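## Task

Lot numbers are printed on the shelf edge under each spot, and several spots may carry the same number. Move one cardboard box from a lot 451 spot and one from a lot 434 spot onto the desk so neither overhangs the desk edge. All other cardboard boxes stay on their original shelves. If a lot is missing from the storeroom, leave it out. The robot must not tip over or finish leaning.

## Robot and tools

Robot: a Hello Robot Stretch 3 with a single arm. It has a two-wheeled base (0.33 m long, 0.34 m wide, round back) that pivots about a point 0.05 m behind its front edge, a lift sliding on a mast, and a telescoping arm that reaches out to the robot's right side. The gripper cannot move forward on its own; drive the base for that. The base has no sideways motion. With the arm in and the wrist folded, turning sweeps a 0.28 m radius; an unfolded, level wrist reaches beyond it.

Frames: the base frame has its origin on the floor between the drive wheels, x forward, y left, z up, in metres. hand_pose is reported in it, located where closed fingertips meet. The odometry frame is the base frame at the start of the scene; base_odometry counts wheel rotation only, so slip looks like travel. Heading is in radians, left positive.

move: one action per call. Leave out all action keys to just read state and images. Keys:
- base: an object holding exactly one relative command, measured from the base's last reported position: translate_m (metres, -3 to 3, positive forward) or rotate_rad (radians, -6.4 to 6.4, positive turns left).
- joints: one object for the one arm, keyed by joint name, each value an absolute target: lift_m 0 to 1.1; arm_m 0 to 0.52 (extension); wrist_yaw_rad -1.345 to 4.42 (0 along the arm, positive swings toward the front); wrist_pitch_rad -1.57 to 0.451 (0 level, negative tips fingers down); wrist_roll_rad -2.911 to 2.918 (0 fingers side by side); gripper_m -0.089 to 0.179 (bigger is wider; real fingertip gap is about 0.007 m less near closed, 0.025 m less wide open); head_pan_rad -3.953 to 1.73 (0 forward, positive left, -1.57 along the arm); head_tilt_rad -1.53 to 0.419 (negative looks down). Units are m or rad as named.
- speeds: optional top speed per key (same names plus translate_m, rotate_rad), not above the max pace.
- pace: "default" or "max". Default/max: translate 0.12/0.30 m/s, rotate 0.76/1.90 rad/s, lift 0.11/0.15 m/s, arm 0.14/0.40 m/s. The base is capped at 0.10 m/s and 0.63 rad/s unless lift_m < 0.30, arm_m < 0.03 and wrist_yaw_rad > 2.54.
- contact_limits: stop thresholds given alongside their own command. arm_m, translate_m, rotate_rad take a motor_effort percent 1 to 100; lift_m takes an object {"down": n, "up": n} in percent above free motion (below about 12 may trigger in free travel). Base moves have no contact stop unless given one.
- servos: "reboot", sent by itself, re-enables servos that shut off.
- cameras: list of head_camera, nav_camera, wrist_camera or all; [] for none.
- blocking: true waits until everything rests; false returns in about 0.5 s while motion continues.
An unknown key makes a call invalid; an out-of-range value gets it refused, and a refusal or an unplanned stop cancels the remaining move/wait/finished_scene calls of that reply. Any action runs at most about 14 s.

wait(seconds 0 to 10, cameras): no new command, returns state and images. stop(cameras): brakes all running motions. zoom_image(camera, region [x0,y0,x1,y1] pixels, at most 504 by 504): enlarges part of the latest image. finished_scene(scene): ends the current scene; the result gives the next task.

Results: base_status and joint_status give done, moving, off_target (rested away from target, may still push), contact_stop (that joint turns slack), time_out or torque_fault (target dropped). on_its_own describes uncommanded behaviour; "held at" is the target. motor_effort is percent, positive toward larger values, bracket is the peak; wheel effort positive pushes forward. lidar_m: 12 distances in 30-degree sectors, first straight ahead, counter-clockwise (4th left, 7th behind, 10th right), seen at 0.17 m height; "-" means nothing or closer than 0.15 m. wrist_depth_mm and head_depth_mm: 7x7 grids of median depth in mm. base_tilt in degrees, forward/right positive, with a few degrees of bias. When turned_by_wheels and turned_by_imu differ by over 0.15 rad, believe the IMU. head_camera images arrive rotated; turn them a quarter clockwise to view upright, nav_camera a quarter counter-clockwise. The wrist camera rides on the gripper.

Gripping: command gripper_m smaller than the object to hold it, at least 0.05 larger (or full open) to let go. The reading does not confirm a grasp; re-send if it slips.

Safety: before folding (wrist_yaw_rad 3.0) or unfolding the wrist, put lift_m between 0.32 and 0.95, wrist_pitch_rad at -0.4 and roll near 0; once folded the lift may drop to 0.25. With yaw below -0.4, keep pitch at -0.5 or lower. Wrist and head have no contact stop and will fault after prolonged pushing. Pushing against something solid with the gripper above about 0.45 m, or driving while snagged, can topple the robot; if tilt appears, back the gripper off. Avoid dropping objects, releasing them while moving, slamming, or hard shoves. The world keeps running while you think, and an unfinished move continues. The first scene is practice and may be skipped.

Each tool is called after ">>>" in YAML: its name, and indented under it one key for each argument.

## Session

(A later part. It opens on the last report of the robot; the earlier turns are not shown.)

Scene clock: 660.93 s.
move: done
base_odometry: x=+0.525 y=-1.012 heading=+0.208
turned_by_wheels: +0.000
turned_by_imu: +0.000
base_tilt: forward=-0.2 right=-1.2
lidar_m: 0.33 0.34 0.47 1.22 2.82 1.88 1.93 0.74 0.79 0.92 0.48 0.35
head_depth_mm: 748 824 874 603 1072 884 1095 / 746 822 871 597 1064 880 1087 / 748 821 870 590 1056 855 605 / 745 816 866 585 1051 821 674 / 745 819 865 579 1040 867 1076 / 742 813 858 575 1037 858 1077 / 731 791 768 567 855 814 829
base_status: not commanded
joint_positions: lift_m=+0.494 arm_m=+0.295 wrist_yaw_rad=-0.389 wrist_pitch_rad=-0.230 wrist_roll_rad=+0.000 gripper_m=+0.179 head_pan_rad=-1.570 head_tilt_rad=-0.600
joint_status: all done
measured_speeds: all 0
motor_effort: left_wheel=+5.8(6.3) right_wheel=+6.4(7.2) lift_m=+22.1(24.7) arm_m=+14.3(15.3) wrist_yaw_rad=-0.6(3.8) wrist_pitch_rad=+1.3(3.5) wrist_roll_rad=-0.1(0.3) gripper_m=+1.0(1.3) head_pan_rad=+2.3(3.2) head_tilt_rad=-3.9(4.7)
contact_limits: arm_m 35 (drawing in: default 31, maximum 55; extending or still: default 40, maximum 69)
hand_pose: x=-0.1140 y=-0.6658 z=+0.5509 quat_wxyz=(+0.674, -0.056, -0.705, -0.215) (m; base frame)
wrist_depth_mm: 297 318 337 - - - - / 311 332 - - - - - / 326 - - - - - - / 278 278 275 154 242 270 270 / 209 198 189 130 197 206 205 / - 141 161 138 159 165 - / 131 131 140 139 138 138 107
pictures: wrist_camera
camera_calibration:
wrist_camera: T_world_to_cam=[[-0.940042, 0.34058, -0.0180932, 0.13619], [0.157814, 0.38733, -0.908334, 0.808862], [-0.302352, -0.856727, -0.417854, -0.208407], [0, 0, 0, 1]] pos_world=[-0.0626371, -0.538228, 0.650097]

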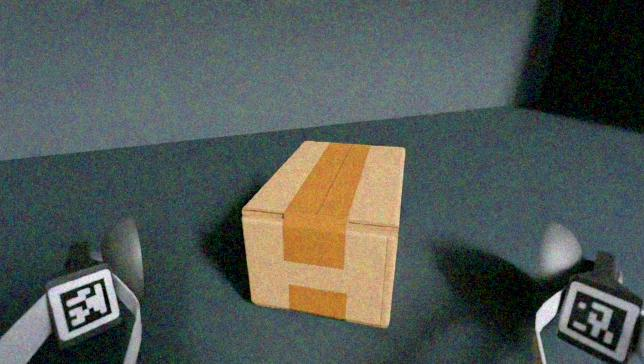

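>>> move:
  joints: {"arm_m":0.328,"lift_m":0.499}
  contact_limits: {"arm_m":35}
  cameras: []

>>> move:
  joints: {"gripper_m":0.0}
  cameras: []

>>> move:
  joints: {"lift_m":0.56}
  speeds: {"lift_m":0.05}
  cameras: ["wrist_camera"]

Scene clock: 669.93 s.
move: done
base_odometry: x=+0.525 y=-1.012 heading=+0.208
turned_by_wheels: +0.000
turned_by_imu: +0.000
base_tilt: forward=-0.5 right=-1.2
lidar_m: 0.33 0.34 0.47 1.22 2.80 1.88 1.93 0.74 0.79 0.92 0.48 0.35
head_depth_mm: 749 825 874 603 1074 885 1097 / 747 819 873 597 1064 881 1090 / 745 823 871 591 1059 687 590 / 745 819 866 584 1048 749 1080 / 744 820 866 578 1039 866 1082 / 742 814 856 575 1039 857 1073 / 732 793 764 568 857 810 826
base_status: not commanded
joint_positions: lift_m=+0.499 arm_m=+0.328 wrist_yaw_rad=-0.389 wrist_pitch_rad=-0.234 wrist_roll_rad=+0.000 gripper_m=+0.179 head_pan_rad=-1.570 head_tilt_rad=-0.600
joint_status: all done
measured_speeds: all 0
motor_effort: left_wheel=+6.1(6.3) right_wheel=+5.6(7.3) lift_m=+30.7(33.3) arm_m=+13.2(14.9) wrist_yaw_rad=-2.1(3.2) wrist_pitch_rad=+2.1(2.1) wrist_roll_rad=+0.0(0.3) gripper_m=+0.4(1.0) head_pan_rad=+1.8(3.0) head_tilt_rad=-4.8(5.4)
contact_limits: arm_m 35 (drawing in: default 31, maximum 55; extending or still: default 40, maximum 69)
hand_pose: x=-0.1138 y=-0.6985 z=+0.5550 quat_wxyz=(+0.673, -0.054, -0.705, -0.217) (m; base frame)
wrist_depth_mm: 275 292 318 335 - - 453 / 285 307 329 - - - 485 / 302 321 - - - - - / 283 284 282 174 174 279 278 / 216 214 214 124 129 212 211 / 118 144 172 105 103 170 170 / 136 144 143 111 102 143 107
pictures: none
No camera images: "cameras" was empty.

Scene clock: 672.27 s.
move: done
base_odometry: x=+0.525 y=-1.012 heading=+0.207
turned_by_wheels: +0.000
turned_by_imu: +0.000
base_tilt: forward=-0.3 right=-1.1
lidar_m: 0.33 0.34 0.46 1.23 2.81 1.87 1.93 0.74 0.80 0.92 0.48 0.35
head_depth_mm: 749 823 874 602 1074 886 1102 / 747 820 871 595 1064 878 1090 / 744 821 870 591 1055 687 592 / 745 820 867 586 1049 751 1083 / 742 817 865 580 1040 864 1073 / 742 814 856 573 1037 858 1098 / 730 793 767 569 857 808 830
base_status: not commanded
joint_positions: lift_m=+0.499 arm_m=+0.328 wrist_yaw_rad=-0.391 wrist_pitch_rad=-0.233 wrist_roll_rad=+0.000 gripper_m=+0.001 head_pan_rad=-1.570 head_tilt_rad=-0.600
joint_status: all done
measured_speeds: all 0
motor_effort: left_wheel=+2.9(6.5) right_wheel=+5.3(7.0) lift_m=+23.0(31.5) arm_m=+3.1(14.3) wrist_yaw_rad=+0.6(2.8) wrist_pitch_rad=+2.1(2.1) wrist_roll_rad=+0.1(0.3) gripper_m=-23.0(95.8) head_pan_rad=+2.0(2.8) head_tilt_rad=-5.0(5.9)
contact_limits: arm_m 35 (drawing in: default 31, maximum 55; extending or still: default 40, maximum 69)
hand_pose: x=-0.1143 y=-0.6983 z=+0.5550 quat_wxyz=(+0.673, -0.055, -0.705, -0.217) (m; base frame)
wrist_depth_mm: 274 292 315 334 - - 459 / 286 307 329 - - - 481 / 298 321 - - - - - / 285 286 284 162 263 281 278 / 215 215 153 129 145 211 211 / 173 173 129 133 125 171 170 / 145 100 139 139 137 135 143
pictures: none
No camera images: "cameras" was empty.

Scene clock: 674.03 s.
move: done
base_odometry: x=+0.525 y=-1.012 heading=+0.207
turned_by_wheels: +0.000
turned_by_imu: +0.000
base_tilt: forward=-0.3 right=-1.1
lidar_m: 0.33 0.34 0.46 1.22 2.81 1.88 1.93 0.74 0.79 0.92 0.48 0.35
head_depth_mm: 749 826 873 602 1073 886 1095 / 747 821 871 595 1065 881 779 / 746 821 870 591 1021 621 766 / 746 819 866 584 1048 642 1081 / 746 818 866 578 1035 863 1075 / 741 817 858 573 1039 861 1097 / 731 790 767 567 857 809 828
base_status: not commanded
joint_positions: lift_m=+0.560 arm_m=+0.328 wrist_yaw_rad=-0.391 wrist_pitch_rad=-0.244 wrist_roll_rad=+0.000 gripper_m=+0.004 head_pan_rad=-1.570 head_tilt_rad=-0.600
joint_status: all done
measured_speeds: all 0
motor_effort: left_wheel=+2.9(3.3) right_wheel=+5.4(5.9) lift_m=+31.4(34.0) arm_m=-12.4(13.2) wrist_yaw_rad=+0.0(1.3) wrist_pitch_rad=+4.0(4.3) wrist_roll_rad=+0.1(0.3) gripper_m=-10.1(23.5) head_pan_rad=+2.1(2.9) head_tilt_rad=-4.9(5.5)
contact_limits: arm_m 35 (drawing in: default 31, maximum 55; extending or still: default 40, maximum 69)
hand_pose: x=-0.1140 y=-0.6975 z=+0.6135 quat_wxyz=(+0.672, -0.052, -0.705, -0.221) (m; base frame)
wrist_depth_mm: 274 291 313 337 - - 456 / 286 307 332 - - - 482 / 302 324 - - - - - / 318 335 - 165 177 - - / 317 317 138 128 144 296 311 / 256 256 129 133 126 252 252 / 215 100 207 201 200 200 212
pictures: wrist_camera
camera_calibration:
wrist_camera: T_world_to_cam=[[-0.939165, 0.342961, -0.0186468, 0.15016], [0.163605, 0.39896, -0.902255, 0.882913], [-0.301999, -0.850417, -0.430799, -0.197078], [0, 0, 0, 1]] pos_world=[-0.0629413, -0.571344, 0.714512]

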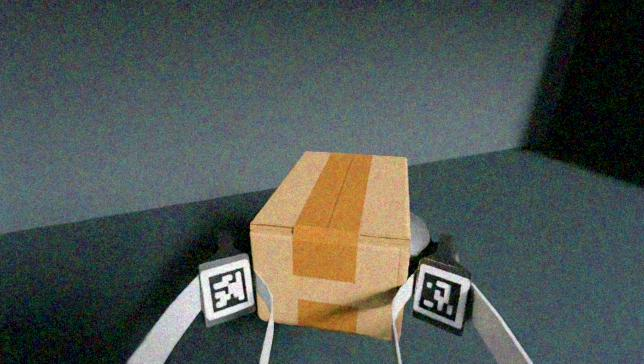

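>>> move:
  joints: {"arm_m":0.005}
  cameras: ["wrist_camera"]

>>> move:
  joints: {"wrist_yaw_rad":1.9,"lift_m":0.6}
  speeds: {"wrist_yaw_rad":1.0}
  cameras: []

>>> move:
  base: {"translate_m":-0.248}
  cameras: ["wrist_camera"]

>>> move:
  base: {"rotate_rad":-1.371}
  joints: {"head_pan_rad":-1.57,"head_tilt_rad":-0.6}
  cameras: []

>>> move:
  base: {"translate_m":-1.0}
  joints: {"lift_m":0.8}
  cameras: []

>>> move:
  base: {"translate_m":-0.85}
  cameras: []

>>> move:
  base: {"rotate_rad":-0.2}

Scene clock: 700.63 s.
move: done
base_odometry: x=+0.525 y=-1.012 heading=+0.207
turned_by_wheels: +0.000
turned_by_imu: +0.000
base_tilt: forward=-0.3 right=-1.2
lidar_m: 0.33 0.34 0.46 1.22 2.81 1.88 1.93 0.74 0.79 0.92 0.48 0.35
head_depth_mm: 748 825 872 604 1074 886 1095 / 749 821 871 595 1063 877 787 / 746 820 870 590 1051 871 639 / 745 820 867 585 1050 868 1080 / 745 816 865 579 1039 862 1099 / 744 816 859 574 1040 859 1092 / 733 791 769 568 856 811 834
base_status: not commanded
joint_positions: lift_m=+0.560 arm_m=+0.005 wrist_yaw_rad=-0.391 wrist_pitch_rad=-0.244 wrist_roll_rad=+0.000 gripper_m=+0.004 head_pan_rad=-1.570 head_tilt_rad=-0.600
joint_status: all done
measured_speeds: all 0
motor_effort: left_wheel=+3.3(3.4) right_wheel=+5.8(6.1) lift_m=+30.7(31.9) arm_m=-12.8(14.4) wrist_yaw_rad=+0.0(2.0) wrist_pitch_rad=+4.0(4.1) wrist_roll_rad=+0.2(0.3) gripper_m=-10.2(10.4) head_pan_rad=+1.4(2.6) head_tilt_rad=-3.9(5.1)
hand_pose: x=-0.1140 y=-0.3744 z=+0.6133 quat_wxyz=(+0.672, -0.051, -0.705, -0.221) (m; base frame)
wrist_depth_mm: - - - - 716 - - / - - - - 778 - - / - - - - - - - / - - - 165 177 - - / 305 305 135 129 137 - - / 258 269 129 133 126 - 517 / 236 100 - 140 133 105 572
pictures: wrist_camera
camera_calibration:
wrist_camera: T_world_to_cam=[[-0.939161, 0.342967, -0.0187037, 0.03946], [0.163794, 0.39933, -0.902057, 0.754051], [-0.301907, -0.850241, -0.431211, 0.0778651], [0, 0, 0, 1]] pos_world=[-0.0629415, -0.248444, 0.714512]

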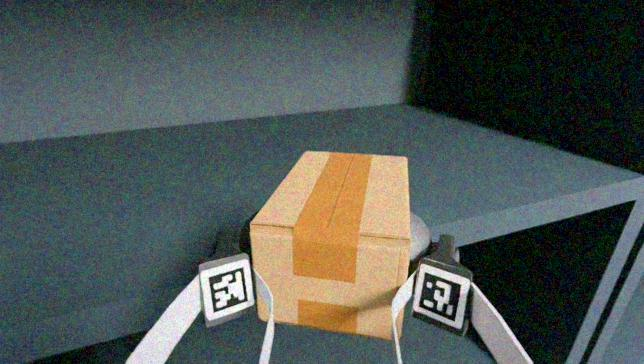

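Scene clock: 703.60 s.
move: done
base_odometry: x=+0.525 y=-1.012 heading=+0.207
turned_by_wheels: +0.000
turned_by_imu: +0.000
base_tilt: forward=-0.2 right=-1.1
lidar_m: 0.33 0.34 0.46 1.23 2.81 1.88 1.93 0.74 0.80 0.92 0.48 0.35
head_depth_mm: 749 827 873 604 1068 884 1096 / 749 825 870 596 1062 881 1089 / 748 820 870 591 1060 875 1082 / 745 818 865 584 1048 868 1080 / 742 816 865 579 1045 863 1097 / 744 818 859 573 1035 857 1096 / 731 792 769 568 861 810 836
base_status: not commanded
joint_positions: lift_m=+0.600 arm_m=+0.005 wrist_yaw_rad=+1.897 wrist_pitch_rad=-0.245 wrist_roll_rad=+0.000 gripper_m=+0.004 head_pan_rad=-1.570 head_tilt_rad=-0.600
joint_status: all done
measured_speeds: all 0
motor_effort: left_wheel=+2.8(3.4) right_wheel=+5.6(5.9) lift_m=+23.4(33.9) arm_m=-8.4(13.2) wrist_yaw_rad=+2.5(5.5) wrist_pitch_rad=+4.1(4.2) wrist_roll_rad=+0.1(0.3) gripper_m=-10.0(10.6) head_pan_rad=+1.0(2.2) head_tilt_rad=-3.9(4.6)
hand_pose: x=+0.2086 y=-0.0722 z=+0.6532 quat_wxyz=(+0.480, +0.620, -0.339, +0.520) (m; base frame)
wrist_depth_mm: - - 263 257 227 209 195 / - - 282 269 240 221 206 / - - 300 282 255 233 214 / - - - 165 261 246 227 / - - 133 129 146 264 239 / - - 129 133 126 276 255 / - 100 - 143 331 288 272
pictures: none
No camera images: "cameras" was empty.

Scene clock: 707.20 s.
move: done
base_odometry: x=+0.282 y=-1.063 heading=+0.208
turned_by_wheels: +0.000
turned_by_imu: -0.001
base_tilt: forward=-0.4 right=-1.1
lidar_m: 0.58 0.60 0.81 2.14 2.26 1.68 1.68 1.33 0.57 0.92 0.74 0.60
head_depth_mm: 752 814 809 604 825 819 837 / 753 824 871 597 1027 881 1048 / 749 823 875 588 1055 875 1108 / 747 821 873 585 1046 869 1107 / 745 820 818 581 1072 863 1099 / 744 818 852 572 1066 860 1093 / 742 817 845 567 1063 858 1092
base_status: done
joint_positions: lift_m=+0.600 arm_m=+0.005 wrist_yaw_rad=+1.897 wrist_pitch_rad=-0.245 wrist_roll_rad=+0.000 gripper_m=+0.004 head_pan_rad=-1.570 head_tilt_rad=-0.600
joint_status: not commanded
measured_speeds: all 0
motor_effort: left_wheel=-5.5(11.8) right_wheel=-7.6(12.2) lift_m=+24.2(25.4) arm_m=-2.0(8.5) wrist_yaw_rad=+1.8(3.6) wrist_pitch_rad=+4.1(4.3) wrist_roll_rad=-0.3(0.4) gripper_m=-10.0(10.6) head_pan_rad=+1.1(2.1) head_tilt_rad=-3.8(4.8)
hand_pose: x=+0.2086 y=-0.0722 z=+0.6532 quat_wxyz=(+0.480, +0.620, -0.339, +0.520) (m; base frame)
wrist_depth_mm: - - - - 449 413 387 / - - - - 469 435 403 / - - - - 509 455 424 / 928 - - 165 177 - 445 / - - 133 128 137 - 460 / - - 129 133 126 - - / 898 100 839 141 135 105 -
pictures: wrist_camera
camera_calibration:
wrist_camera: T_world_to_cam=[[0.358727, -0.933254, -0.0187286, -0.123364], [-0.40899, -0.13911, -0.901874, 0.696948], [0.839072, 0.331187, -0.431594, 0.296954], [0, 0, 0, 1]] pos_world=[0.0801325, -0.116525, 0.754412]

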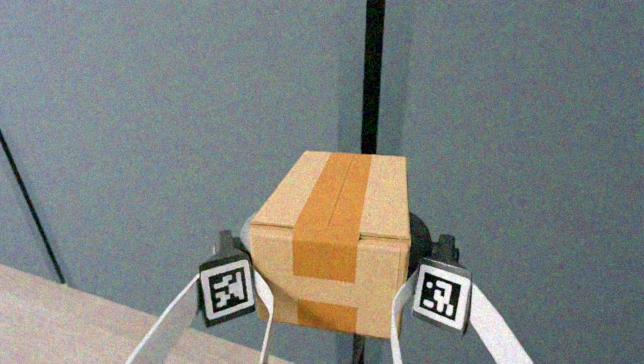

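Scene clock: 710.50 s.
move: done
base_odometry: x=+0.282 y=-1.063 heading=-1.163
turned_by_wheels: -1.371
turned_by_imu: -1.349
base_tilt: forward=-0.3 right=-1.2
lidar_m: 0.92 0.70 0.58 0.58 0.65 1.04 3.76 1.68 1.69 1.34 0.57 0.58
head_depth_mm: 1346 1468 1616 1804 1880 1498 1243 / 1367 1508 1650 1852 1864 1495 1239 / 1383 1524 1686 1885 1852 1481 1228 / 1431 1582 1745 1955 1838 1474 1229 / 1468 1610 1784 1983 1773 1466 1230 / 1104 1196 1340 1432 1647 1421 1215 / 1102 1213 1070 1413 1110 1369 1170
base_status: done
joint_positions: lift_m=+0.600 arm_m=+0.005 wrist_yaw_rad=+1.897 wrist_pitch_rad=-0.245 wrist_roll_rad=+0.000 gripper_m=+0.004 head_pan_rad=-1.570 head_tilt_rad=-0.600
joint_status: all done
measured_speeds: all 0
motor_effort: left_wheel=+7.4(12.2) right_wheel=-10.1(13.0) lift_m=+25.1(25.9) arm_m=-3.4(3.5) wrist_yaw_rad=+2.3(3.4) wrist_pitch_rad=+4.2(4.2) wrist_roll_rad=+0.0(0.4) gripper_m=-10.0(10.6) head_pan_rad=+1.2(1.9) head_tilt_rad=-2.9(4.2)
hand_pose: x=+0.2086 y=-0.0722 z=+0.6532 quat_wxyz=(+0.480, +0.620, -0.338, +0.520) (m; base frame)
wrist_depth_mm: - - - 912 - - - / - - - 979 - - - / - - - - - - - / - - - 165 176 - - / - - 133 129 136 - - / - - 129 133 126 - - / - 100 825 140 132 105 -
pictures: none
No camera images: "cameras" was empty.

Scene clock: 721.63 s.
move: done
base_odometry: x=-0.115 y=-0.145 heading=-1.163
turned_by_wheels: +0.000
turned_by_imu: -0.001
base_tilt: forward=-0.4 right=-1.1
lidar_m: 1.60 0.93 0.77 0.77 0.86 1.39 2.83 1.06 1.07 1.51 1.67 1.45
head_depth_mm: 1206 1320 1429 1139 948 1508 1285 / 1225 1340 1463 1121 1318 1450 1243 / 1245 1371 1505 1687 1798 1487 1210 / 1261 1387 1527 1704 1830 1479 322 / 1278 1409 1554 1757 1826 1453 1229 / 1307 1440 1594 1813 1813 1453 1219 / 1329 1470 1647 1861 1791 1442 1213
base_status: done
joint_positions: lift_m=+0.800 arm_m=+0.005 wrist_yaw_rad=+1.897 wrist_pitch_rad=-0.245 wrist_roll_rad=+0.000 gripper_m=+0.004 head_pan_rad=-1.570 head_tilt_rad=-0.600
joint_status: all done
measured_speeds: all 0
motor_effort: left_wheel=-1.0(9.7) right_wheel=-10.8(16.0) lift_m=+30.8(34.1) arm_m=-12.6(13.6) wrist_yaw_rad=+2.9(3.7) wrist_pitch_rad=+4.1(4.3) wrist_roll_rad=+0.1(0.4) gripper_m=-10.2(10.6) head_pan_rad=+0.4(1.6) head_tilt_rad=-2.5(4.0)
hand_pose: x=+0.2086 y=-0.0722 z=+0.8532 quat_wxyz=(+0.480, +0.620, -0.338, +0.520) (m; base frame)
wrist_depth_mm: - - - - - - - / - - - - - - - / - - - - - - - / - - - 166 - - - / - - 143 128 146 - - / - - 129 133 126 - - / - 100 - - - - -
pictures: none
No camera images: "cameras" was empty.

Scene clock: 731.27 s.
move: done
base_odometry: x=-0.452 y=+0.635 heading=-1.163
turned_by_wheels: +0.000
turned_by_imu: +0.000
base_tilt: forward=-0.3 right=-1.3
lidar_m: 2.12 1.13 0.94 0.93 1.04 2.01 2.00 1.63 0.83 0.72 1.11 2.37
head_depth_mm: 1073 1167 1286 1132 841 1418 1270 / 1089 1192 1317 1120 835 1415 1278 / 1115 1212 1340 1113 829 1374 1208 / 1132 1242 1359 1099 822 1466 322 / 1155 1271 1387 1089 845 1395 1215 / 1175 1296 1407 1084 838 1456 1214 / 1206 1326 1424 1070 865 1417 1210
base_status: done
joint_positions: lift_m=+0.800 arm_m=+0.005 wrist_yaw_rad=+1.897 wrist_pitch_rad=-0.245 wrist_roll_rad=+0.000 gripper_m=+0.004 head_pan_rad=-1.570 head_tilt_rad=-0.600
joint_status: not commanded
measured_speeds: all 0
motor_effort: left_wheel=-6.2(9.8) right_wheel=-5.5(15.4) lift_m=+29.1(31.2) arm_m=-12.3(13.7) wrist_yaw_rad=+2.2(3.8) wrist_pitch_rad=+4.2(4.3) wrist_roll_rad=-0.2(0.3) gripper_m=-10.5(10.7) head_pan_rad=-0.7(1.2) head_tilt_rad=-1.6(3.1)
hand_pose: x=+0.2086 y=-0.0722 z=+0.8532 quat_wxyz=(+0.480, +0.620, -0.338, +0.520) (m; base frame)
wrist_depth_mm: - - - - - - - / - - - - - - - / - - - - - - - / - - - 165 - - - / - - 137 129 145 - - / - - 129 133 126 - - / - 109 - - - - -
pictures: none
No camera images: "cameras" was empty.

Scene clock: 732.60 s.
move: done
base_odometry: x=-0.452 y=+0.635 heading=-1.362
turned_by_wheels: -0.200
turned_by_imu: -0.197
base_tilt: forward=-0.2 right=-1.3
lidar_m: 2.27 1.33 0.97 0.93 0.97 1.33 2.00 1.92 1.05 0.83 0.73 1.88
head_depth_mm: 1108 1219 1359 1135 842 1368 1266 / 1110 1219 1349 1126 834 1448 1267 / 1109 1219 1349 1112 828 1443 1204 / 1111 1208 1361 1103 823 1433 322 / 1110 1218 1353 1088 816 1471 1224 / 1104 1213 1331 1080 810 1380 1193 / 1106 1210 1322 1074 805 1445 1208
base_status: done
joint_positions: lift_m=+0.800 arm_m=+0.005 wrist_yaw_rad=+1.897 wrist_pitch_rad=-0.245 wrist_roll_rad=+0.000 gripper_m=+0.004 head_pan_rad=-1.570 head_tilt_rad=-0.600
joint_status: not commanded
measured_speeds: all 0
motor_effort: left_wheel=+7.8(11.9) right_wheel=-9.1(13.6) lift_m=+29.0(29.7) arm_m=-12.5(13.3) wrist_yaw_rad=+2.2(3.0) wrist_pitch_rad=+4.2(4.2) wrist_roll_rad=-0.1(0.3) gripper_m=-10.1(10.5) head_pan_rad=+0.1(0.8) head_tilt_rad=-1.3(2.1)
hand_pose: x=+0.2086 y=-0.0722 z=+0.8532 quat_wxyz=(+0.480, +0.620, -0.338, +0.520) (m; base frame)
wrist_depth_mm: - - - - - - - / - - - - - - - / - - - - - - - / - - - 165 - - - / - - 137 128 146 - - / - - 129 133 126 - - / - 109 - - - - -
pictures: head_camera (sideways), nav_camera (sideways), wrist_camera
camera_calibration:
head_camera: T_world_to_cam=[[-0.0467394, 0.520154, -0.852793, 1.12529], [0.997505, -0.0209187, -0.0674299, 0.0812851], [-0.0529133, -0.853816, -0.517878, 0.629851], [0, 0, 0, 1]] pos_world=[0.00484082, -0.045848, 1.29131]
nav_camera: T_world_to_cam=[[0.017518, -0.542693, 0.839748, -1.0497], [-0.999787, -0.0186592, 0.00879795, 0.0448674], [0.0108945, -0.839724, -0.542905, 0.659716], [0, 0, 0, 1]] pos_world=[0.0560593, -0.0148498, 1.23925]
wrist_camera: T_world_to_cam=[[0.359018, -0.933144, -0.0186687, -0.119686], [-0.409042, -0.139333, -0.901815, 0.877246], [0.838922, 0.331405, -0.431719, 0.383429], [0, 0, 0, 1]] pos_world=[0.0801326, -0.116525, 0.954413]

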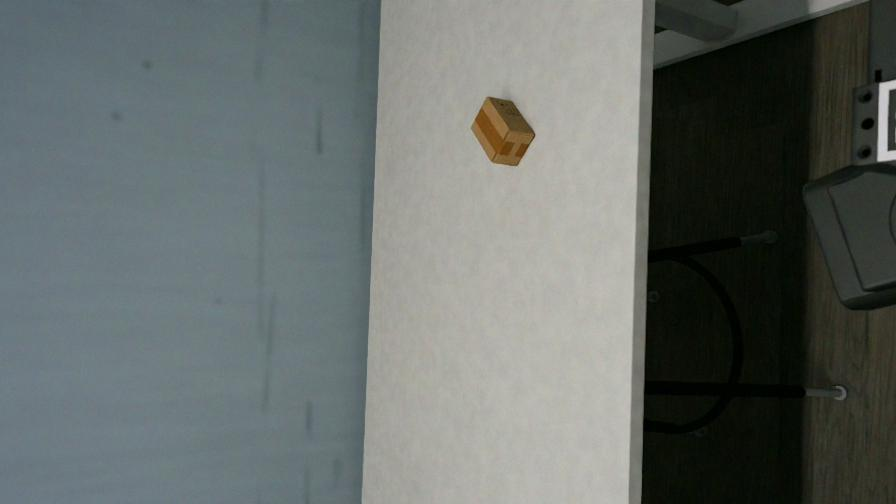

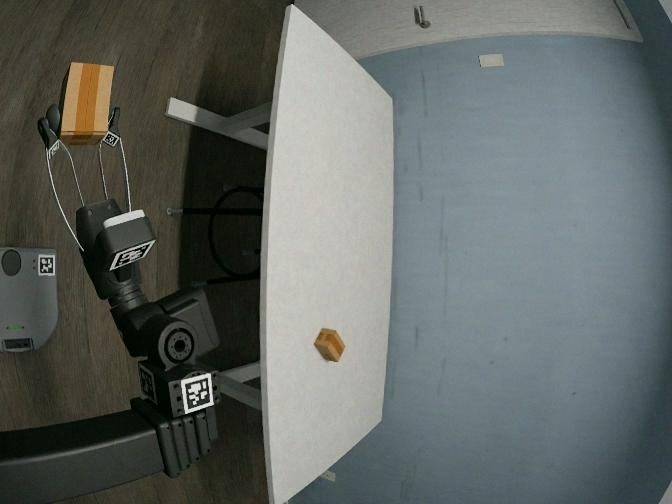

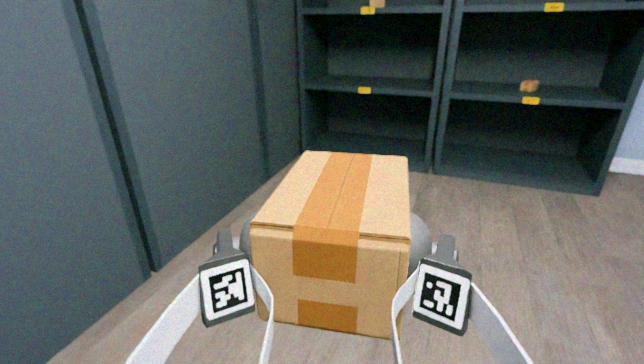

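>>> move:
  joints: {"wrist_yaw_rad":0.45}
  speeds: {"wrist_yaw_rad":1.2}
  cameras: []

>>> move:
  joints: {"arm_m":0.4}
  cameras: []

>>> move:
  joints: {"lift_m":0.72}
  cameras: []

>>> move:
  joints: {"lift_m":0.685}
  speeds: {"lift_m":0.02}
  contact_limits: {"lift_m":{"down":14}}

Scene clock: 744.80 s.
move: done
base_odometry: x=-0.452 y=+0.635 heading=-1.362
turned_by_wheels: +0.000
turned_by_imu: +0.000
base_tilt: forward=-0.4 right=-1.2
lidar_m: 2.27 1.33 0.97 0.93 0.97 1.33 2.01 1.92 1.05 0.83 0.73 1.88
head_depth_mm: 1114 1225 1355 1134 842 1378 1277 / 1105 1221 1354 1124 835 1447 1271 / 1106 1219 1342 1114 829 1438 1239 / 1110 1213 1354 1104 826 1427 1150 / 1107 1216 1347 1090 819 508 319 / 1107 1218 1332 1079 812 481 1189 / 1109 1217 1335 1074 805 1456 1211
base_status: not commanded
joint_positions: lift_m=+0.800 arm_m=+0.005 wrist_yaw_rad=+0.453 wrist_pitch_rad=-0.245 wrist_roll_rad=+0.000 gripper_m=+0.004 head_pan_rad=-1.570 head_tilt_rad=-0.600
joint_status: all done
measured_speeds: all 0
motor_effort: left_wheel=+7.5(7.8) right_wheel=-9.3(10.3) lift_m=+28.5(29.1) arm_m=-6.2(13.3) wrist_yaw_rad=-2.2(7.1) wrist_pitch_rad=+4.1(4.3) wrist_roll_rad=-0.3(0.3) gripper_m=-9.6(10.5) head_pan_rad=-0.4(1.1) head_tilt_rad=-1.3(1.6)
hand_pose: x=+0.0848 y=-0.3683 z=+0.8532 quat_wxyz=(+0.704, +0.242, -0.664, +0.073) (m; base frame)
wrist_depth_mm: - - - - - - - / - - - - - - - / - - - - - - - / - - - 165 177 - - / - - 138 129 136 - - / - - 129 133 126 - - / - 109 - - - - -
pictures: none
No camera images: "cameras" was empty.

Scene clock: 748.90 s.
move: done
base_odometry: x=-0.452 y=+0.635 heading=-1.362
turned_by_wheels: +0.000
turned_by_imu: +0.000
base_tilt: forward=-0.2 right=-1.2
lidar_m: 2.27 1.33 0.97 0.94 0.97 1.32 2.00 1.92 1.05 0.83 0.73 1.89
head_depth_mm: 1106 1220 1356 1132 837 342 - / 1109 1218 1349 1123 405 340 1184 / 1110 1221 1358 573 798 1431 1229 / 1107 1215 1349 645 766 1428 1226 / 1105 1214 1353 826 816 1468 1215 / 1112 1219 1334 1078 810 1376 1194 / 1107 1219 1330 1068 806 1442 1215
base_status: not commanded
joint_positions: lift_m=+0.800 arm_m=+0.400 wrist_yaw_rad=+0.453 wrist_pitch_rad=-0.245 wrist_roll_rad=+0.000 gripper_m=+0.004 head_pan_rad=-1.570 head_tilt_rad=-0.600
joint_status: all done
measured_speeds: all 0
motor_effort: left_wheel=+7.2(8.0) right_wheel=-10.3(10.6) lift_m=+27.7(29.0) arm_m=+12.7(15.8) wrist_yaw_rad=-3.3(4.7) wrist_pitch_rad=+4.2(4.3) wrist_roll_rad=-0.1(0.3) gripper_m=-10.1(10.6) head_pan_rad=-0.7(1.3) head_tilt_rad=-0.2(1.3)
hand_pose: x=+0.0847 y=-0.7633 z=+0.8532 quat_wxyz=(+0.704, +0.242, -0.664, +0.073) (m; base frame)
wrist_depth_mm: - - - - - - - / - - - - - - - / - - - - - - - / - - - 165 176 - - / - - 133 128 137 - - / - - 129 133 126 - - / - 100 - 140 133 105 -
pictures: none
No camera images: "cameras" was empty.

Scene clock: 750.47 s.
move: done
base_odometry: x=-0.452 y=+0.635 heading=-1.362
turned_by_wheels: +0.000
turned_by_imu: +0.000
base_tilt: forward=-0.3 right=-1.1
lidar_m: 2.26 1.33 0.97 0.93 0.97 1.32 2.00 1.92 1.05 0.83 0.72 1.88
head_depth_mm: 1108 1222 1351 1135 839 1377 1221 / 1106 1218 1355 1124 807 413 352 / 1102 1222 1347 1110 624 1403 1235 / 1108 1216 1356 1100 654 1432 1225 / 1107 1213 1346 1091 789 1468 1222 / 1106 1214 1330 1079 811 1379 1193 / 1104 1221 1331 1063 805 1451 1212
base_status: not commanded
joint_positions: lift_m=+0.720 arm_m=+0.400 wrist_yaw_rad=+0.453 wrist_pitch_rad=-0.245 wrist_roll_rad=+0.000 gripper_m=+0.004 head_pan_rad=-1.570 head_tilt_rad=-0.600
joint_status: all done
measured_speeds: all 0
motor_effort: left_wheel=+7.3(8.0) right_wheel=-9.8(10.3) lift_m=+23.9(27.6) arm_m=+11.0(13.2) wrist_yaw_rad=-3.3(4.3) wrist_pitch_rad=+4.1(4.3) wrist_roll_rad=-0.1(0.3) gripper_m=-10.4(10.5) head_pan_rad=-0.9(1.4) head_tilt_rad=-0.5(1.1)
hand_pose: x=+0.0847 y=-0.7633 z=+0.7731 quat_wxyz=(+0.704, +0.242, -0.664, +0.073) (m; base frame)
wrist_depth_mm: - - - - - - - / - - - - - - - / - - - - - - - / - - - 165 176 - - / - - 133 128 137 - - / - - 129 133 126 - - / - 100 - 140 133 105 -
pictures: none
No camera images: "cameras" was empty.

Scene clock: 752.60 s.
move: done
base_odometry: x=-0.452 y=+0.635 heading=-1.362
turned_by_wheels: +0.000
turned_by_imu: +0.000
base_tilt: forward=-0.4 right=-1.2
lidar_m: 2.27 1.32 0.97 0.94 0.97 1.33 2.00 1.92 1.05 0.83 0.73 1.88
head_depth_mm: 1113 1220 1355 1130 844 1386 1244 / 1110 1221 1349 1125 836 482 385 / 1112 1218 1354 1108 617 1403 1228 / 1113 1221 1351 1102 658 1425 1226 / 1104 1211 1346 1091 786 1461 1223 / 1104 1220 1330 1079 811 1376 1188 / 1099 1215 1323 1073 806 1447 1208
base_status: not commanded
joint_positions: lift_m=+0.685 arm_m=+0.400 wrist_yaw_rad=+0.453 wrist_pitch_rad=-0.232 wrist_roll_rad=+0.000 gripper_m=+0.004 head_pan_rad=-1.570 head_tilt_rad=-0.600
joint_status: all done
measured_speeds: all 0
motor_effort: left_wheel=+6.7(7.9) right_wheel=-9.6(10.3) lift_m=+21.9(26.4) arm_m=+9.2(11.5) wrist_yaw_rad=-3.1(4.3) wrist_pitch_rad=+1.9(4.3) wrist_roll_rad=-0.1(0.3) gripper_m=-10.0(10.6) head_pan_rad=-0.7(1.4) head_tilt_rad=-0.2(1.3)
contact_limits: lift_m down 14 (down: maximum 72; up: maximum 65)
hand_pose: x=+0.0852 y=-0.7642 z=+0.7413 quat_wxyz=(+0.703, +0.238, -0.666, +0.078) (m; base frame)
wrist_depth_mm: - - - - - - - / - - - - - - - / - - - - - - - / - - - 163 173 - - / - - 133 129 136 - - / - - 129 133 125 - - / - 100 - 141 133 105 -
pictures: head_camera (sideways), nav_camera (sideways), wrist_camera
camera_calibration:
head_camera: T_world_to_cam=[[-0.0467394, 0.520154, -0.852793, 1.12529], [0.997505, -0.0209187, -0.0674299, 0.0812851], [-0.0529133, -0.853816, -0.517878, 0.629851], [0, 0, 0, 1]] pos_world=[0.00484082, -0.045848, 1.29131]
nav_camera: T_world_to_cam=[[0.017518, -0.542693, 0.839748, -1.0497], [-0.999787, -0.0186592, 0.00879795, 0.0448674], [0.0108945, -0.839724, -0.542905, 0.659716], [0, 0, 0, 1]] pos_world=[0.0560593, -0.0148498, 1.23925]
wrist_camera: T_world_to_cam=[[-0.880374, -0.473929, -0.0182416, -0.267044], [-0.184704, 0.378025, -0.907183, 1.00967], [0.436836, -0.795292, -0.42034, -0.167208], [0, 0, 0, 1]] pos_world=[0.0244338, -0.641219, 0.8408]

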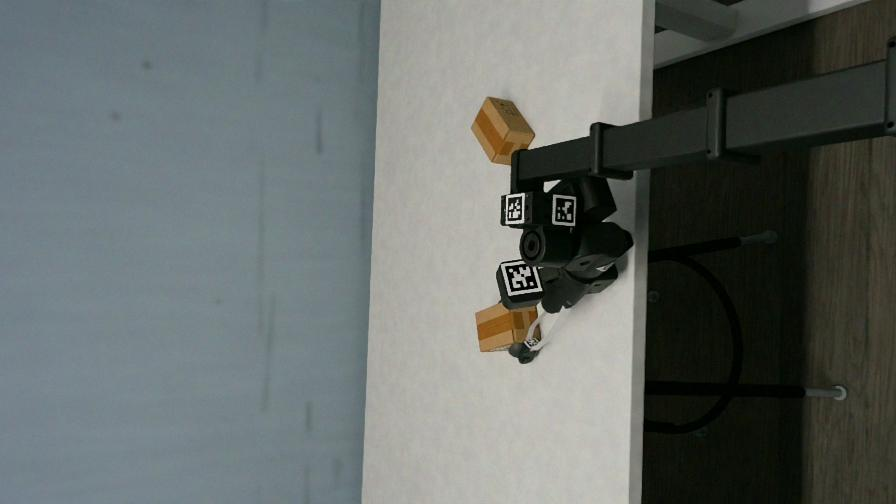

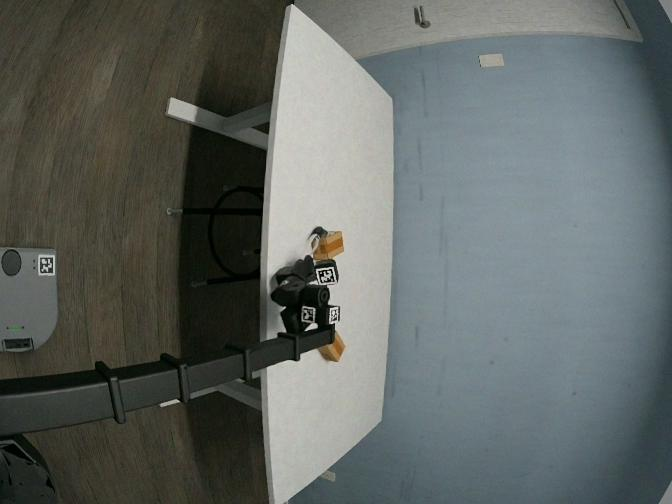

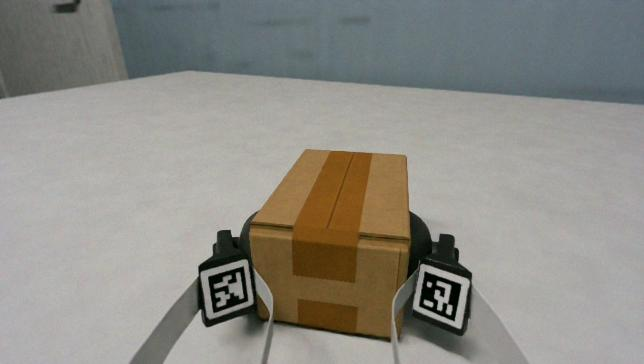

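>>> move:
  joints: {"lift_m":0.681}
  speeds: {"lift_m":0.02}
  contact_limits: {"lift_m":{"down":14}}
  cameras: []

>>> move:
  joints: {"gripper_m":0.179}
  cameras: []

>>> move:
  joints: {"lift_m":0.8}
  cameras: []

>>> move:
  joints: {"arm_m":0.1}
  pace: "max"
  cameras: ["head_camera"]

Scene clock: 765.63 s.
move: done
base_odometry: x=-0.452 y=+0.635 heading=-1.362
turned_by_wheels: +0.000
turned_by_imu: +0.000
base_tilt: forward=-0.4 right=-1.3
lidar_m: 2.27 1.33 0.97 0.94 0.97 1.32 2.00 1.92 1.06 0.83 0.72 1.88
head_depth_mm: 1117 1217 1361 1137 842 1375 1242 / 1116 1223 1358 1118 838 487 385 / 1113 1221 1352 1110 621 1396 1227 / 1106 1214 1351 1103 665 1435 1230 / 1110 1220 1343 1089 786 1470 1224 / 1102 1212 1336 1077 809 1376 1189 / 1107 1214 1330 1072 805 1452 1210
base_status: not commanded
joint_positions: lift_m=+0.681 arm_m=+0.400 wrist_yaw_rad=+0.453 wrist_pitch_rad=-0.218 wrist_roll_rad=+0.000 gripper_m=+0.004 head_pan_rad=-1.570 head_tilt_rad=-0.600
joint_status: all done
measured_speeds: all 0
motor_effort: left_wheel=+6.4(7.2) right_wheel=-7.2(9.4) lift_m=+23.0(23.6) arm_m=+5.0(6.0) wrist_yaw_rad=-2.3(3.5) wrist_pitch_rad=-0.8(1.7) wrist_roll_rad=+0.1(0.3) gripper_m=-10.1(10.4) head_pan_rad=-0.9(1.4) head_tilt_rad=+0.2(0.8)
contact_limits: lift_m down 14 (down: maximum 72; up: maximum 65)
hand_pose: x=+0.0857 y=-0.7652 z=+0.7406 quat_wxyz=(+0.703, +0.233, -0.667, +0.082) (m; base frame)
wrist_depth_mm: - - - - - - - / - - - - - - - / - - - - - - - / - - - 164 175 - - / - - 133 129 136 - - / - - 129 133 125 - - / - 100 - 140 134 104 -
pictures: none
No camera images: "cameras" was empty.

Scene clock: 767.93 s.
move: done
base_odometry: x=-0.452 y=+0.635 heading=-1.362
turned_by_wheels: +0.000
turned_by_imu: +0.000
base_tilt: forward=-0.2 right=-1.2
lidar_m: 2.27 1.33 0.97 0.94 0.97 1.33 2.00 1.92 1.05 0.83 0.73 1.88
head_depth_mm: 1111 1223 1349 1129 837 1381 1242 / 1109 1222 1361 1124 840 487 385 / 1113 1217 1351 1112 624 1403 1237 / 1107 1216 1352 1099 669 1431 1237 / 1107 1221 1345 1088 786 1467 1225 / 1110 1216 1328 1082 810 1384 1192 / 1108 1212 1323 1068 805 1453 1211
base_status: not commanded
joint_positions: lift_m=+0.681 arm_m=+0.400 wrist_yaw_rad=+0.453 wrist_pitch_rad=-0.228 wrist_roll_rad=+0.000 gripper_m=+0.179 head_pan_rad=-1.570 head_tilt_rad=-0.600
joint_status: all done
measured_speeds: all 0
motor_effort: left_wheel=+6.4(6.9) right_wheel=-7.3(8.8) lift_m=+30.2(30.3) arm_m=+2.6(5.4) wrist_yaw_rad=-2.7(4.4) wrist_pitch_rad=+1.0(1.1) wrist_roll_rad=+0.1(0.4) gripper_m=+1.0(85.8) head_pan_rad=-1.4(1.7) head_tilt_rad=+1.3(1.3)
contact_limits: lift_m down 14 (down: maximum 72; up: maximum 65)
hand_pose: x=+0.0854 y=-0.7646 z=+0.7384 quat_wxyz=(+0.703, +0.236, -0.666, +0.079) (m; base frame)
wrist_depth_mm: - - - - - - - / - - - - - - - / - - - - - - - / - - - 156 156 - - / - 143 131 126 124 - - / - 125 140 132 127 - - / - - - 140 - - 104
pictures: none
No camera images: "cameras" was empty.

Scene clock: 769.83 s.
move: done
base_odometry: x=-0.452 y=+0.635 heading=-1.362
turned_by_wheels: +0.000
turned_by_imu: +0.000
base_tilt: forward=-0.4 right=-1.2
lidar_m: 2.27 1.33 0.97 0.94 0.97 1.32 2.00 1.92 1.06 0.83 0.72 1.89
head_depth_mm: 1114 1225 1360 1134 839 341 - / 1107 1219 1354 1123 405 340 1183 / 1109 1218 1352 572 798 1448 1234 / 1106 1223 1354 645 770 1432 1224 / 1109 1217 1347 1045 815 1454 1221 / 1108 1220 1333 1081 808 1374 1189 / 1108 1214 1335 1069 806 1445 1212
base_status: not commanded
joint_positions: lift_m=+0.800 arm_m=+0.400 wrist_yaw_rad=+0.453 wrist_pitch_rad=-0.234 wrist_roll_rad=+0.000 gripper_m=+0.179 head_pan_rad=-1.570 head_tilt_rad=-0.600
joint_status: all done
measured_speeds: all 0
motor_effort: left_wheel=+6.4(6.7) right_wheel=-7.9(8.2) lift_m=+28.9(35.2) arm_m=+0.7(3.3) wrist_yaw_rad=-2.5(4.2) wrist_pitch_rad=+2.2(2.2) wrist_roll_rad=-0.1(0.4) gripper_m=+0.2(1.4) head_pan_rad=-1.1(2.0) head_tilt_rad=+0.7(1.7)
hand_pose: x=+0.0851 y=-0.7641 z=+0.8558 quat_wxyz=(+0.703, +0.238, -0.665, +0.077) (m; base frame)
wrist_depth_mm: - - - - - - - / - - - - - - - / - - - - - - - / - - - - - - - / - 142 - - - - - / - 126 - - - - - / - - - 220 222 - 105
pictures: none
No camera images: "cameras" was empty.

Scene clock: 771.83 s.
move: done
base_odometry: x=-0.452 y=+0.635 heading=-1.362
turned_by_wheels: +0.000
turned_by_imu: +0.000
base_tilt: forward=-0.4 right=-1.2
lidar_m: 2.27 1.33 0.97 0.93 0.97 1.33 2.00 1.92 1.05 0.83 0.72 1.89
head_depth_mm: 1105 1224 1353 1133 842 753 290 / 1112 1215 1352 1123 832 330 324 / 1108 1217 1349 1109 828 315 331 / 1109 1222 1348 1102 822 401 339 / 1109 1218 1343 1085 819 410 1194 / 1107 1219 1331 1082 811 1369 1188 / 1107 1219 1331 1064 807 1406 1212
base_status: not commanded
joint_positions: lift_m=+0.800 arm_m=+0.100 wrist_yaw_rad=+0.453 wrist_pitch_rad=-0.235 wrist_roll_rad=+0.000 gripper_m=+0.179 head_pan_rad=-1.570 head_tilt_rad=-0.600
joint_status: all done
measured_speeds: all 0
motor_effort: left_wheel=+6.1(6.7) right_wheel=-7.8(8.5) lift_m=+25.7(28.2) arm_m=-10.5(14.9) wrist_yaw_rad=-1.9(4.3) wrist_pitch_rad=+2.3(2.5) wrist_roll_rad=-0.2(0.3) gripper_m=+0.4(1.0) head_pan_rad=-1.9(2.1) head_tilt_rad=+0.7(1.5)
hand_pose: x=+0.0851 y=-0.4640 z=+0.8556 quat_wxyz=(+0.703, +0.239, -0.665, +0.077) (m; base frame)
wrist_depth_mm: - - - - - - - / - - - - - - - / - - - - - - - / - - - - 430 - - / - 146 - - - - - / 119 - - - - - - / - - - - - - 105
pictures: head_camera (sideways)
camera_calibration:
head_camera: T_world_to_cam=[[-0.0467394, 0.520154, -0.852793, 1.12529], [0.997505, -0.0209187, -0.0674299, 0.0812851], [-0.0529133, -0.853816, -0.517878, 0.629851], [0, 0, 0, 1]] pos_world=[0.00484082, -0.045848, 1.29131]

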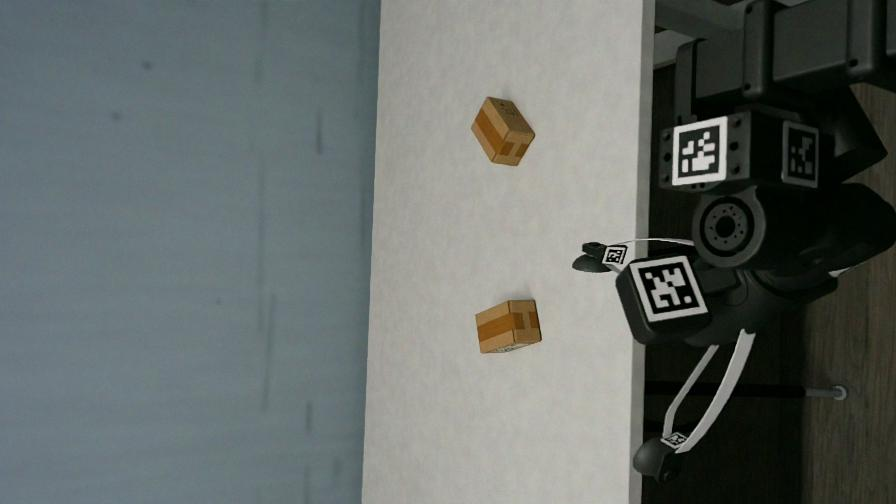

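Both on the desk.

>>> finished_scene:
  scene: 2

The scene is finished: the task was done.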